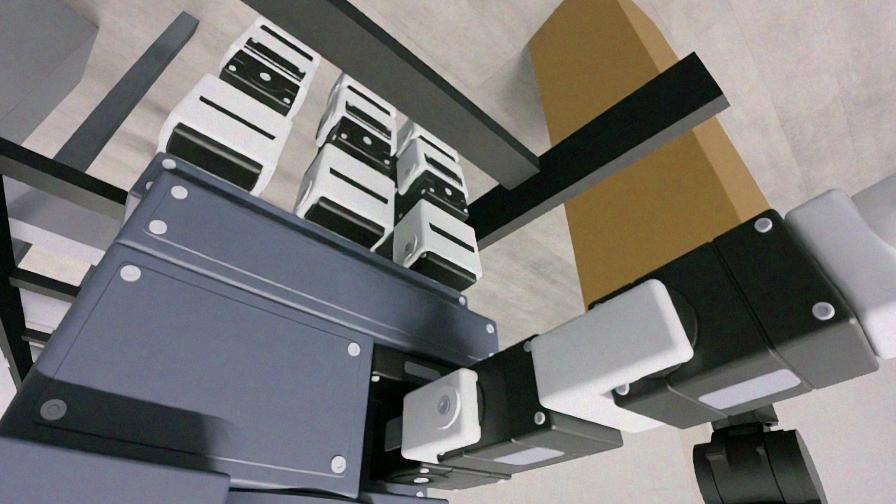

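>>> move --arm1 '{"target": [-0.923, -0.03, 0.885, 0, 0.7071, 0.7071, 0], "speed": 0.2}' --arm2 '{"target": [-0.245, -0.045, 0.885, 0, 0.7071, 0.7071, 0], "speed": 0.2}' --cameras '["arm1_cam_wrist", "arm2_cam_wrist"]'

Scene clock: 83.03 s.
Joint torques (N m): arm1=[-0.09 -9.41 5.81 2.54 0.17 -0.01] | arm2=[0.03 -15.62 7.83 0.58 -0.31 -0.03] | arm3=[-7.3 -12.86 7.32 0.01 2.96 -0.29] | arm4=[-0.03 -10.87 12.77 0.2 -0.05 -0.15]
Heat: arm1: hottest joint3_rad 40 °C; arm2: hottest joint3_rad 45 °C; arm3: hottest joint3_rad 45 °C; arm4: hottest joint3_rad 42 °C.
move: arm1 off_target; arm2 done
Joint velocities: within noise
arm1.joint_positions: joint1_rad=+0.148 joint2_rad=+1.605 joint3_rad=+1.302 joint4_rad=-1.230 joint5_rad=+0.002 joint6_rad=+1.595 hand_index_mcp=+0.742 hand_index_abd=+0.037 hand_index_pip=+0.566 hand_index_dip=+0.689 hand_middle_mcp=+0.749 hand_middle_abd=+0.003 hand_middle_pip=+0.574 hand_middle_dip=+0.696 hand_ring_mcp=+0.753 hand_ring_abd=+0.003 hand_ring_pip=+0.577 hand_ring_dip=+0.698 hand_thumb_cmc=-0.570 hand_thumb_axl=+0.677 hand_thumb_mcp=+0.219 hand_thumb_ipl=+0.167 hand_current_limit=+0.400 hand_speed=-0.600
arm1.joint_status: not commanded
arm1.hand_state: goal,blocked,goal,goal,goal,goal,goal,goal,goal,goal,goal,goal,goal,goal,goal,goal
arm1.index_mcp_current_ma: -26
arm1.index_abd_current_ma: 85
arm1.index_pip_current_ma: -20
arm1.index_dip_current_ma: -11
arm1.middle_mcp_current_ma: -8
arm1.middle_abd_current_ma: 4
arm1.middle_pip_current_ma: -3
arm1.middle_dip_current_ma: 0
arm1.ring_mcp_current_ma: -1
arm1.ring_abd_current_ma: 4
arm1.ring_pip_current_ma: 1
arm1.ring_dip_current_ma: 2
arm1.thumb_cmc_current_ma: 0
arm1.thumb_axl_current_ma: -1
arm1.thumb_mcp_current_ma: -16
arm1.thumb_ipl_current_ma: -1
arm1.hand_goal_index_mcp: 0.754
arm1.hand_goal_index_abd: 0.000
arm1.hand_goal_index_pip: 0.576
arm1.hand_goal_index_dip: 0.696
arm1.hand_goal_middle_mcp: 0.754
arm1.hand_goal_middle_abd: 0.000
arm1.hand_goal_middle_pip: 0.576
arm1.hand_goal_middle_dip: 0.696
arm1.hand_goal_ring_mcp: 0.754
arm1.hand_goal_ring_abd: 0.000
arm1.hand_goal_ring_pip: 0.576
arm1.hand_goal_ring_dip: 0.696
arm1.hand_goal_thumb_cmc: -0.570
arm1.hand_goal_thumb_axl: 0.678
arm1.hand_goal_thumb_mcp: 0.226
arm1.hand_goal_thumb_ipl: 0.168
arm1.hand: x=-0.9181 y=-0.0296 z=+0.9267 quat_wxyz=(-0.016, +0.709, +0.705, +0.017) (m; scene frame)
arm1.hand_target: x=-0.9229 y=-0.0328 z=+0.8872 quat_wxyz=(+0.000, +0.707, +0.707, +0.000) (m; scene frame)
arm1.hand_status: off_target (0.042 m and 2.7 deg from the pose sent, 0.127 m and 2.1 deg at the start)
arm2.joint_positions: joint1_rad=+0.102 joint2_rad=+1.800 joint3_rad=+1.451 joint4_rad=-1.234 joint5_rad=+0.003 joint6_rad=-1.613 hand_index_mcp=+0.754 hand_index_abd=+0.001 hand_index_pip=+0.578 hand_index_dip=+0.698 hand_middle_mcp=+0.754 hand_middle_abd=+0.001 hand_middle_pip=+0.578 hand_middle_dip=+0.697 hand_ring_mcp=+0.756 hand_ring_abd=+0.001 hand_ring_pip=+0.579 hand_ring_dip=+0.697 hand_thumb_cmc=-0.569 hand_thumb_axl=+0.677 hand_thumb_mcp=+0.222 hand_thumb_ipl=+0.168 hand_current_limit=+0.400 hand_speed=-0.600
arm2.joint_status: not commanded
arm2.hand_state: goal,goal,goal,goal,goal,goal,goal,goal,goal,goal,goal,goal,goal,goal,goal,goal
arm2.index_mcp_current_ma: -1
arm2.index_abd_current_ma: 3
arm2.index_pip_current_ma: 5
arm2.index_dip_current_ma: 5
arm2.middle_mcp_current_ma: 0
arm2.middle_abd_current_ma: 2
arm2.middle_pip_current_ma: 5
arm2.middle_dip_current_ma: 3
arm2.ring_mcp_current_ma: 4
arm2.ring_abd_current_ma: 3
arm2.ring_pip_current_ma: 7
arm2.ring_dip_current_ma: 2
arm2.thumb_cmc_current_ma: 1
arm2.thumb_axl_current_ma: -2
arm2.thumb_mcp_current_ma: -16
arm2.thumb_ipl_current_ma: -1
arm2.hand_goal_index_mcp: 0.754
arm2.hand_goal_index_abd: 0.000
arm2.hand_goal_index_pip: 0.576
arm2.hand_goal_index_dip: 0.696
arm2.hand_goal_middle_mcp: 0.754
arm2.hand_goal_middle_abd: 0.000
arm2.hand_goal_middle_pip: 0.576
arm2.hand_goal_middle_dip: 0.696
arm2.hand_goal_ring_mcp: 0.754
arm2.hand_goal_ring_abd: 0.000
arm2.hand_goal_ring_pip: 0.576
arm2.hand_goal_ring_dip: 0.696
arm2.hand_goal_thumb_cmc: -0.570
arm2.hand_goal_thumb_axl: 0.678
arm2.hand_goal_thumb_mcp: 0.226
arm2.hand_goal_thumb_ipl: 0.168
arm2.hand: x=-0.2429 y=-0.0407 z=+0.8816 quat_wxyz=(-0.007, +0.709, +0.705, +0.005) (m; scene frame)
arm2.hand_target: x=-0.2450 y=-0.0449 z=+0.8851 quat_wxyz=(+0.000, +0.707, +0.707, +0.000) (m; scene frame)
arm2.hand_status: done (0.006 m and 1.0 deg from the pose sent, 0.130 m and 1.6 deg at the start)
arm3, arm4: as last shown
pictures: arm1_cam_wrist, arm2_cam_wrist
camera_calibration:
arm1_cam_wrist: T_world_to_cam=[[0.652423, -0.754238, -0.0739607, 0.680869], [-0.425744, -0.445502, 0.787572, -1.19786], [-0.626966, -0.482342, -0.611768, 0.10134], [0, 0, 0, 1]] pos_world=[-0.89066, 0.0287685, 1.05576]
arm2_cam_wrist: T_world_to_cam=[[0.58941, -0.807682, 0.0157015, 0.12705], [-0.512112, -0.358543, 0.780505, -0.888959], [-0.62477, -0.468078, -0.624952, 0.50164], [0, 0, 0, 1]] pos_world=[-0.216721, 0.0186925, 1.00534]

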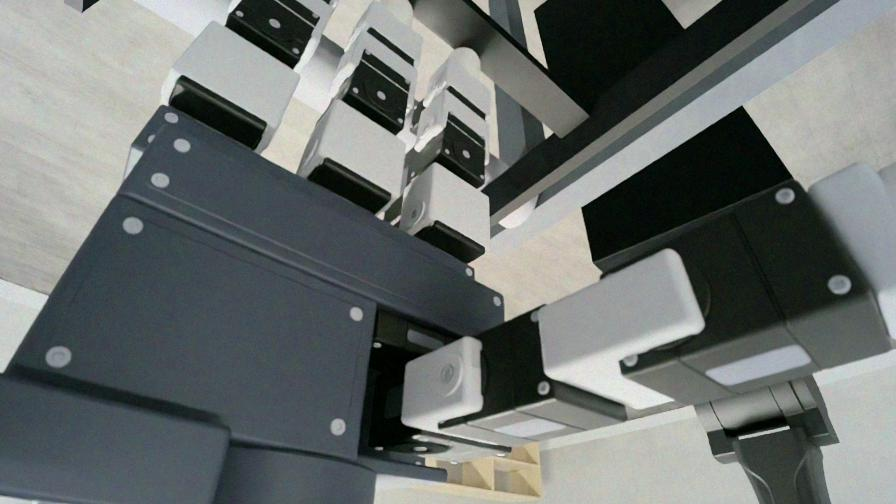

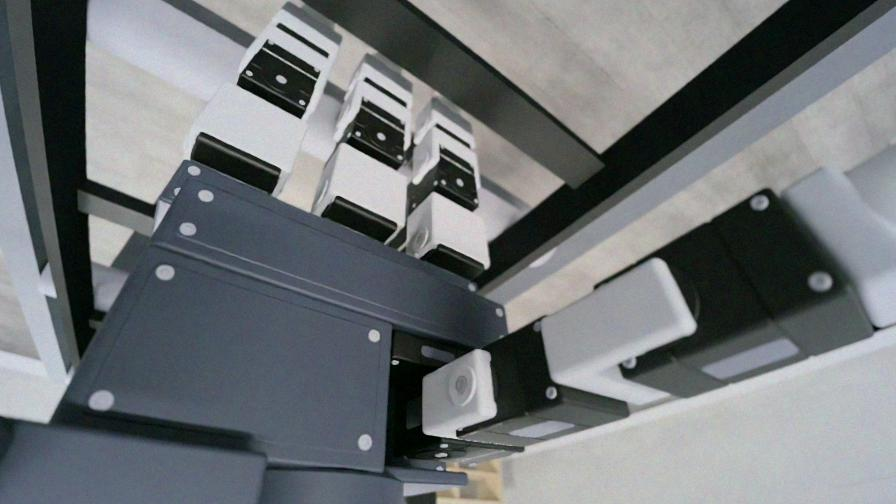

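>>> move --arm1 '{"target": [-0.91, -0.035, 0.98, 0, 0.7071, 0.7071, 0], "speed": 0.2}' --arm2 '{"target": [-0.165, -0.048, 0.885, 0, 0.7071, 0.7071, 0], "speed": 0.1}' --arm3 '{"target": [0.785, -0.045, 0.885, 0, 0.7071, 0.7071, 0], "speed": 0.09}'

Scene clock: 84.97 s.
Joint torques (N m): arm1=[-1.61 -15.91 14.76 -0.47 0.19 -0.1] | arm2=[1.44 -14.86 8.92 0.44 -0.87 0.2] | arm3=[-5.66 -12.16 8.53 -0.14 2.28 -0.2] | arm4=[-0.15 -11.05 12.72 0.2 -0.05 -0.15]
Heat: arm1: hottest joint3_rad 40 °C; arm2: hottest joint3_rad 45 °C; arm3: hottest joint3_rad 45 °C; arm4: hottest joint3_rad 42 °C.
move: arm1 off_target; arm2 off_target; arm3 off_target
Joint velocities: within noise
arm1.joint_positions: joint1_rad=+0.143 joint2_rad=+1.600 joint3_rad=+1.364 joint4_rad=-1.404 joint5_rad=+0.003 joint6_rad=+1.582 hand_index_mcp=+0.750 hand_index_abd=-0.003 hand_index_pip=+0.573 hand_index_dip=+0.694 hand_middle_mcp=+0.750 hand_middle_abd=-0.001 hand_middle_pip=+0.574 hand_middle_dip=+0.696 hand_ring_mcp=+0.753 hand_ring_abd=+0.001 hand_ring_pip=+0.577 hand_ring_dip=+0.698 hand_thumb_cmc=-0.570 hand_thumb_axl=+0.677 hand_thumb_mcp=+0.219 hand_thumb_ipl=+0.167 hand_current_limit=+0.400 hand_speed=-0.600
arm1.joint_status: not commanded
arm1.hand_state: goal,goal,goal,goal,goal,goal,goal,goal,goal,goal,goal,goal,goal,goal,goal,goal
arm1.index_mcp_current_ma: -7
arm1.index_abd_current_ma: -3
arm1.index_pip_current_ma: -5
arm1.index_dip_current_ma: -3
arm1.middle_mcp_current_ma: -7
arm1.middle_abd_current_ma: -1
arm1.middle_pip_current_ma: -3
arm1.middle_dip_current_ma: 0
arm1.ring_mcp_current_ma: -1
arm1.ring_abd_current_ma: 1
arm1.ring_pip_current_ma: 1
arm1.ring_dip_current_ma: 2
arm1.thumb_cmc_current_ma: 0
arm1.thumb_axl_current_ma: -1
arm1.thumb_mcp_current_ma: -16
arm1.thumb_ipl_current_ma: -1
arm1.hand_goal_index_mcp: 0.754
arm1.hand_goal_index_abd: 0.000
arm1.hand_goal_index_pip: 0.576
arm1.hand_goal_index_dip: 0.696
arm1.hand_goal_middle_mcp: 0.754
arm1.hand_goal_middle_abd: 0.000
arm1.hand_goal_middle_pip: 0.576
arm1.hand_goal_middle_dip: 0.696
arm1.hand_goal_ring_mcp: 0.754
arm1.hand_goal_ring_abd: 0.000
arm1.hand_goal_ring_pip: 0.576
arm1.hand_goal_ring_dip: 0.696
arm1.hand_goal_thumb_cmc: -0.570
arm1.hand_goal_thumb_axl: 0.678
arm1.hand_goal_thumb_mcp: 0.226
arm1.hand_goal_thumb_ipl: 0.168
arm1.hand: x=-0.9151 y=-0.0504 z=+0.9548 quat_wxyz=(+0.022, +0.706, +0.708, -0.020) (m; scene frame)
arm1.hand_target: x=-0.9101 y=-0.0364 z=+0.9801 quat_wxyz=(+0.000, +0.707, +0.707, +0.000) (m; scene frame)
arm1.hand_status: off_target (0.030 m and 3.4 deg from the pose sent, 0.054 m and 2.7 deg at the start)
arm2.joint_positions: joint1_rad=+0.234 joint2_rad=+1.800 joint3_rad=+1.451 joint4_rad=-1.234 joint5_rad=+0.020 joint6_rad=-1.488 hand_index_mcp=+0.766 hand_index_abd=+0.000 hand_index_pip=+0.581 hand_index_dip=+0.697 hand_middle_mcp=+0.769 hand_middle_abd=+0.000 hand_middle_pip=+0.582 hand_middle_dip=+0.697 hand_ring_mcp=+0.772 hand_ring_abd=+0.000 hand_ring_pip=+0.584 hand_ring_dip=+0.697 hand_thumb_cmc=-0.569 hand_thumb_axl=+0.677 hand_thumb_mcp=+0.222 hand_thumb_ipl=+0.168 hand_current_limit=+0.400 hand_speed=-0.600
arm2.joint_status: not commanded
arm2.hand_state: goal,goal,goal,goal,goal,goal,goal,goal,goal,goal,goal,goal,goal,goal,goal,goal
arm2.index_mcp_current_ma: 42
arm2.index_abd_current_ma: 0
arm2.index_pip_current_ma: 14
arm2.index_dip_current_ma: 3
arm2.middle_mcp_current_ma: 51
arm2.middle_abd_current_ma: 0
arm2.middle_pip_current_ma: 18
arm2.middle_dip_current_ma: 1
arm2.ring_mcp_current_ma: 63
arm2.ring_abd_current_ma: 0
arm2.ring_pip_current_ma: 24
arm2.ring_dip_current_ma: 2
arm2.thumb_cmc_current_ma: 1
arm2.thumb_axl_current_ma: -2
arm2.thumb_mcp_current_ma: -16
arm2.thumb_ipl_current_ma: -1
arm2.hand_goal_index_mcp: 0.754
arm2.hand_goal_index_abd: 0.000
arm2.hand_goal_index_pip: 0.576
arm2.hand_goal_index_dip: 0.696
arm2.hand_goal_middle_mcp: 0.754
arm2.hand_goal_middle_abd: 0.000
arm2.hand_goal_middle_pip: 0.576
arm2.hand_goal_middle_dip: 0.696
arm2.hand_goal_ring_mcp: 0.754
arm2.hand_goal_ring_abd: 0.000
arm2.hand_goal_ring_pip: 0.576
arm2.hand_goal_ring_dip: 0.696
arm2.hand_goal_thumb_cmc: -0.570
arm2.hand_goal_thumb_axl: 0.678
arm2.hand_goal_thumb_mcp: 0.226
arm2.hand_goal_thumb_ipl: 0.168
arm2.hand: x=-0.1755 y=-0.0390 z=+0.8801 quat_wxyz=(-0.013, +0.706, +0.708, -0.001) (m; scene frame)
arm2.hand_target: x=-0.1652 y=-0.0476 z=+0.8850 quat_wxyz=(+0.000, +0.707, +0.707, +0.000) (m; scene frame)
arm2.hand_status: off_target (0.015 m and 1.5 deg from the pose sent, 0.078 m and 1.0 deg at the start)
arm3.joint_positions: joint1_rad=-0.268 joint2_rad=+1.829 joint3_rad=+1.358 joint4_rad=-1.100 joint5_rad=-0.064 joint6_rad=+1.444 hand_index_mcp=+0.827 hand_index_abd=-0.007 hand_index_pip=+0.615 hand_index_dip=+0.698 hand_middle_mcp=+0.824 hand_middle_abd=-0.006 hand_middle_pip=+0.605 hand_middle_dip=+0.697 hand_ring_mcp=+0.816 hand_ring_abd=-0.005 hand_ring_pip=+0.602 hand_ring_dip=+0.696 hand_thumb_cmc=-0.570 hand_thumb_axl=+0.677 hand_thumb_mcp=+0.221 hand_thumb_ipl=+0.167 hand_current_limit=+0.400 hand_speed=-0.600
arm3.joint_status: not commanded
arm3.hand_state: blocked,goal,blocked,goal,blocked,goal,blocked,goal,blocked,goal,blocked,goal,goal,goal,goal,goal
arm3.index_mcp_current_ma: 183
arm3.index_abd_current_ma: -4
arm3.index_pip_current_ma: 64
arm3.index_dip_current_ma: 1
arm3.middle_mcp_current_ma: 172
arm3.middle_abd_current_ma: -3
arm3.middle_pip_current_ma: 41
arm3.middle_dip_current_ma: 0
arm3.ring_mcp_current_ma: 144
arm3.ring_abd_current_ma: -3
arm3.ring_pip_current_ma: 35
arm3.ring_dip_current_ma: 0
arm3.thumb_cmc_current_ma: 0
arm3.thumb_axl_current_ma: 0
arm3.thumb_mcp_current_ma: -4
arm3.thumb_ipl_current_ma: 0
arm3.hand_goal_index_mcp: 0.754
arm3.hand_goal_index_abd: 0.000
arm3.hand_goal_index_pip: 0.576
arm3.hand_goal_index_dip: 0.696
arm3.hand_goal_middle_mcp: 0.754
arm3.hand_goal_middle_abd: 0.000
arm3.hand_goal_middle_pip: 0.576
arm3.hand_goal_middle_dip: 0.696
arm3.hand_goal_ring_mcp: 0.754
arm3.hand_goal_ring_abd: 0.000
arm3.hand_goal_ring_pip: 0.576
arm3.hand_goal_ring_dip: 0.696
arm3.hand_goal_thumb_cmc: -0.570
arm3.hand_goal_thumb_axl: 0.678
arm3.hand_goal_thumb_mcp: 0.226
arm3.hand_goal_thumb_ipl: 0.168
arm3.hand: x=+0.7437 y=-0.0422 z=+0.8822 quat_wxyz=(-0.026, +0.695, +0.718, -0.018) (m; scene frame)
arm3.hand_target: x=+0.7831 y=-0.0466 z=+0.8854 quat_wxyz=(+0.000, +0.707, +0.707, -0.001) (m; scene frame)
arm3.hand_status: off_target (0.041 m and 4.1 deg from the pose sent, 0.091 m and 5.4 deg at the start)
arm4: as last shown
pictures: none

>>> move --arm1 '{"target": [-0.885, -0.035, 0.885, 0, 0.7071, 0.7071, 0], "speed": 0.2}'

>>> move --arm1 '{"target": [-0.77, -0.035, 0.885, 0, 0.7071, 0.7071, 0], "speed": 0.12}' --arm2 '{"target": [-0.075, -0.048, 0.885, 0, 0.7071, 0.7071, 0], "speed": 0.1}' --arm3 '{"target": [0.87, -0.045, 0.885, 0, 0.7071, 0.7071, 0], "speed": 0.09}'

Scene clock: 86.27 s.
Joint torques (N m): arm1=[-1.44 -15.74 9.84 0.47 0.2 -0.15] | arm2=[1.61 -14.8 9.02 0.4 -0.89 0.19] | arm3=[-5.6 -11.58 8.34 -0.09 2.25 -0.19] | arm4=[-0.15 -11.05 12.77 0.17 -0.05 -0.15]
Heat: arm1: hottest joint3_rad 40 °C; arm2: hottest joint3_rad 45 °C; arm3: hottest joint3_rad 45 °C; arm4: hottest joint3_rad 42 °C.
move: arm1 done
Joint velocities: within noise
arm1.joint_positions: joint1_rad=+0.086 joint2_rad=+1.668 joint3_rad=+1.243 joint4_rad=-1.183 joint5_rad=+0.003 joint6_rad=+1.529 hand_index_mcp=+0.750 hand_index_abd=-0.002 hand_index_pip=+0.573 hand_index_dip=+0.694 hand_middle_mcp=+0.750 hand_middle_abd=-0.001 hand_middle_pip=+0.574 hand_middle_dip=+0.696 hand_ring_mcp=+0.753 hand_ring_abd=+0.001 hand_ring_pip=+0.577 hand_ring_dip=+0.698 hand_thumb_cmc=-0.570 hand_thumb_axl=+0.677 hand_thumb_mcp=+0.219 hand_thumb_ipl=+0.167 hand_current_limit=+0.400 hand_speed=-0.600
arm1.joint_status: not commanded
arm1.hand_state: goal,goal,goal,goal,goal,goal,goal,goal,goal,goal,goal,goal,goal,goal,goal,goal
arm1.index_mcp_current_ma: -6
arm1.index_abd_current_ma: -3
arm1.index_pip_current_ma: -5
arm1.index_dip_current_ma: -3
arm1.middle_mcp_current_ma: -7
arm1.middle_abd_current_ma: -1
arm1.middle_pip_current_ma: -3
arm1.middle_dip_current_ma: 0
arm1.ring_mcp_current_ma: -1
arm1.ring_abd_current_ma: 1
arm1.ring_pip_current_ma: 1
arm1.ring_dip_current_ma: 2
arm1.thumb_cmc_current_ma: 0
arm1.thumb_axl_current_ma: -1
arm1.thumb_mcp_current_ma: -16
arm1.thumb_ipl_current_ma: -1
arm1.hand_goal_index_mcp: 0.754
arm1.hand_goal_index_abd: 0.000
arm1.hand_goal_index_pip: 0.576
arm1.hand_goal_index_dip: 0.696
arm1.hand_goal_middle_mcp: 0.754
arm1.hand_goal_middle_abd: 0.000
arm1.hand_goal_middle_pip: 0.576
arm1.hand_goal_middle_dip: 0.696
arm1.hand_goal_ring_mcp: 0.754
arm1.hand_goal_ring_abd: 0.000
arm1.hand_goal_ring_pip: 0.576
arm1.hand_goal_ring_dip: 0.696
arm1.hand_goal_thumb_cmc: -0.570
arm1.hand_goal_thumb_axl: 0.678
arm1.hand_goal_thumb_mcp: 0.226
arm1.hand_goal_thumb_ipl: 0.168
arm1.hand: x=-0.8891 y=-0.0404 z=+0.8791 quat_wxyz=(+0.009, +0.707, +0.707, -0.010) (m; scene frame)
arm1.hand_target: x=-0.8850 y=-0.0351 z=+0.8851 quat_wxyz=(+0.000, +0.707, +0.707, +0.000) (m; scene frame)
arm1.hand_status: done (0.009 m and 1.5 deg from the pose sent, 0.077 m and 3.4 deg at the start)
arm2, arm3, arm4: as last shown
pictures: none

Scene clock: 87.90 s.
Joint torques (N m): arm1=[-2.02 -14.51 14.23 -0.09 0.82 -0.14] | arm2=[2.61 -14.39 10.62 -0.06 -0.95 0.21] | arm3=[-6.42 -10.87 10.55 0.09 2.06 -0.27] | arm4=[-0.15 -10.93 12.74 0.2 -0.06 -0.15]
Heat: arm1: hottest joint3_rad 40 °C; arm2: hottest joint3_rad 45 °C; arm3: hottest joint3_rad 45 °C; arm4: hottest joint3_rad 42 °C.
move: arm1 off_target; arm2 off_target; arm3 off_target
Joint velocities: within noise
arm1.joint_positions: joint1_rad=-0.139 joint2_rad=+1.692 joint3_rad=+1.250 joint4_rad=-1.182 joint5_rad=-0.010 joint6_rad=+1.294 hand_index_mcp=+0.765 hand_index_abd=-0.002 hand_index_pip=+0.579 hand_index_dip=+0.694 hand_middle_mcp=+0.767 hand_middle_abd=-0.001 hand_middle_pip=+0.579 hand_middle_dip=+0.696 hand_ring_mcp=+0.768 hand_ring_abd=-0.002 hand_ring_pip=+0.581 hand_ring_dip=+0.697 hand_thumb_cmc=-0.570 hand_thumb_axl=+0.677 hand_thumb_mcp=+0.219 hand_thumb_ipl=+0.167 hand_current_limit=+0.400 hand_speed=-0.600
arm1.joint_status: not commanded
arm1.hand_state: goal,goal,goal,goal,goal,goal,goal,goal,goal,goal,goal,goal,goal,goal,goal,goal
arm1.index_mcp_current_ma: 23
arm1.index_abd_current_ma: -3
arm1.index_pip_current_ma: 4
arm1.index_dip_current_ma: -3
arm1.middle_mcp_current_ma: 28
arm1.middle_abd_current_ma: -1
arm1.middle_pip_current_ma: 5
arm1.middle_dip_current_ma: 0
arm1.ring_mcp_current_ma: 32
arm1.ring_abd_current_ma: -1
arm1.ring_pip_current_ma: 8
arm1.ring_dip_current_ma: 1
arm1.thumb_cmc_current_ma: 0
arm1.thumb_axl_current_ma: -1
arm1.thumb_mcp_current_ma: -16
arm1.thumb_ipl_current_ma: -1
arm1.hand_goal_index_mcp: 0.754
arm1.hand_goal_index_abd: 0.000
arm1.hand_goal_index_pip: 0.576
arm1.hand_goal_index_dip: 0.696
arm1.hand_goal_middle_mcp: 0.754
arm1.hand_goal_middle_abd: 0.000
arm1.hand_goal_middle_pip: 0.576
arm1.hand_goal_middle_dip: 0.696
arm1.hand_goal_ring_mcp: 0.754
arm1.hand_goal_ring_abd: 0.000
arm1.hand_goal_ring_pip: 0.576
arm1.hand_goal_ring_dip: 0.696
arm1.hand_goal_thumb_cmc: -0.570
arm1.hand_goal_thumb_axl: 0.678
arm1.hand_goal_thumb_mcp: 0.226
arm1.hand_goal_thumb_ipl: 0.168
arm1.hand: x=-0.7875 y=-0.0530 z=+0.8687 quat_wxyz=(+0.005, +0.703, +0.711, -0.023) (m; scene frame)
arm1.hand_target: x=-0.7705 y=-0.0364 z=+0.8855 quat_wxyz=(+0.000, +0.707, +0.707, +0.000) (m; scene frame)
arm1.hand_status: off_target (0.030 m and 2.7 deg from the pose sent, 0.119 m and 1.6 deg at the start)
arm2.joint_positions: joint1_rad=+0.383 joint2_rad=+1.824 joint3_rad=+1.484 joint4_rad=-1.238 joint5_rad=+0.023 joint6_rad=-1.329 hand_index_mcp=+0.773 hand_index_abd=+0.003 hand_index_pip=+0.581 hand_index_dip=+0.697 hand_middle_mcp=+0.777 hand_middle_abd=+0.003 hand_middle_pip=+0.584 hand_middle_dip=+0.697 hand_ring_mcp=+0.782 hand_ring_abd=+0.001 hand_ring_pip=+0.587 hand_ring_dip=+0.697 hand_thumb_cmc=-0.569 hand_thumb_axl=+0.677 hand_thumb_mcp=+0.222 hand_thumb_ipl=+0.168 hand_current_limit=+0.400 hand_speed=-0.600
arm2.joint_status: not commanded
arm2.hand_state: goal,goal,goal,goal,blocked,goal,goal,goal,blocked,goal,goal,goal,goal,goal,goal,goal
arm2.index_mcp_current_ma: 66
arm2.index_abd_current_ma: 5
arm2.index_pip_current_ma: 15
arm2.index_dip_current_ma: 2
arm2.middle_mcp_current_ma: 86
arm2.middle_abd_current_ma: 7
arm2.middle_pip_current_ma: 23
arm2.middle_dip_current_ma: 1
arm2.ring_mcp_current_ma: 106
arm2.ring_abd_current_ma: 1
arm2.ring_pip_current_ma: 34
arm2.ring_dip_current_ma: 2
arm2.thumb_cmc_current_ma: 1
arm2.thumb_axl_current_ma: -2
arm2.thumb_mcp_current_ma: -16
arm2.thumb_ipl_current_ma: -1
arm2.hand_goal_index_mcp: 0.754
arm2.hand_goal_index_abd: 0.000
arm2.hand_goal_index_pip: 0.576
arm2.hand_goal_index_dip: 0.696
arm2.hand_goal_middle_mcp: 0.754
arm2.hand_goal_middle_abd: 0.000
arm2.hand_goal_middle_pip: 0.576
arm2.hand_goal_middle_dip: 0.696
arm2.hand_goal_ring_mcp: 0.754
arm2.hand_goal_ring_abd: 0.000
arm2.hand_goal_ring_pip: 0.576
arm2.hand_goal_ring_dip: 0.696
arm2.hand_goal_thumb_cmc: -0.570
arm2.hand_goal_thumb_axl: 0.678
arm2.hand_goal_thumb_mcp: 0.226
arm2.hand_goal_thumb_ipl: 0.168
arm2.hand: x=-0.0954 y=-0.0382 z=+0.8798 quat_wxyz=(-0.011, +0.710, +0.705, -0.005) (m; scene frame)
arm2.hand_target: x=-0.0753 y=-0.0470 z=+0.8851 quat_wxyz=(+0.000, +0.707, +0.707, +0.000) (m; scene frame)
arm2.hand_status: off_target (0.023 m and 1.4 deg from the pose sent, 0.101 m and 1.4 deg at the start)
arm3.joint_positions: joint1_rad=-0.416 joint2_rad=+1.850 joint3_rad=+1.393 joint4_rad=-1.124 joint5_rad=-0.057 joint6_rad=+1.294 hand_index_mcp=+0.828 hand_index_abd=-0.013 hand_index_pip=+0.615 hand_index_dip=+0.698 hand_middle_mcp=+0.824 hand_middle_abd=-0.011 hand_middle_pip=+0.605 hand_middle_dip=+0.697 hand_ring_mcp=+0.816 hand_ring_abd=-0.004 hand_ring_pip=+0.602 hand_ring_dip=+0.696 hand_thumb_cmc=-0.570 hand_thumb_axl=+0.677 hand_thumb_mcp=+0.221 hand_thumb_ipl=+0.167 hand_current_limit=+0.400 hand_speed=-0.600
arm3.joint_status: not commanded
arm3.hand_state: blocked,goal,blocked,goal,blocked,goal,blocked,goal,blocked,goal,blocked,goal,goal,goal,goal,goal
arm3.index_mcp_current_ma: 188
arm3.index_abd_current_ma: -10
arm3.index_pip_current_ma: 64
arm3.index_dip_current_ma: 1
arm3.middle_mcp_current_ma: 172
arm3.middle_abd_current_ma: -8
arm3.middle_pip_current_ma: 41
arm3.middle_dip_current_ma: 0
arm3.ring_mcp_current_ma: 144
arm3.ring_abd_current_ma: -2
arm3.ring_pip_current_ma: 35
arm3.ring_dip_current_ma: 0
arm3.thumb_cmc_current_ma: 0
arm3.thumb_axl_current_ma: 0
arm3.thumb_mcp_current_ma: -4
arm3.thumb_ipl_current_ma: 0
arm3.hand_goal_index_mcp: 0.754
arm3.hand_goal_index_abd: 0.000
arm3.hand_goal_index_pip: 0.576
arm3.hand_goal_index_dip: 0.696
arm3.hand_goal_middle_mcp: 0.754
arm3.hand_goal_middle_abd: 0.000
arm3.hand_goal_middle_pip: 0.576
arm3.hand_goal_middle_dip: 0.696
arm3.hand_goal_ring_mcp: 0.754
arm3.hand_goal_ring_abd: 0.000
arm3.hand_goal_ring_pip: 0.576
arm3.hand_goal_ring_dip: 0.696
arm3.hand_goal_thumb_cmc: -0.570
arm3.hand_goal_thumb_axl: 0.678
arm3.hand_goal_thumb_mcp: 0.226
arm3.hand_goal_thumb_ipl: 0.168
arm3.hand: x=+0.8236 y=-0.0470 z=+0.8839 quat_wxyz=(-0.023, +0.695, +0.719, -0.017) (m; scene frame)
arm3.hand_target: x=+0.8680 y=-0.0477 z=+0.8857 quat_wxyz=(+0.000, +0.707, +0.707, -0.001) (m; scene frame)
arm3.hand_status: off_target (0.046 m and 3.8 deg from the pose sent, 0.126 m and 4.1 deg at the start)
arm4: as last shown
pictures: none


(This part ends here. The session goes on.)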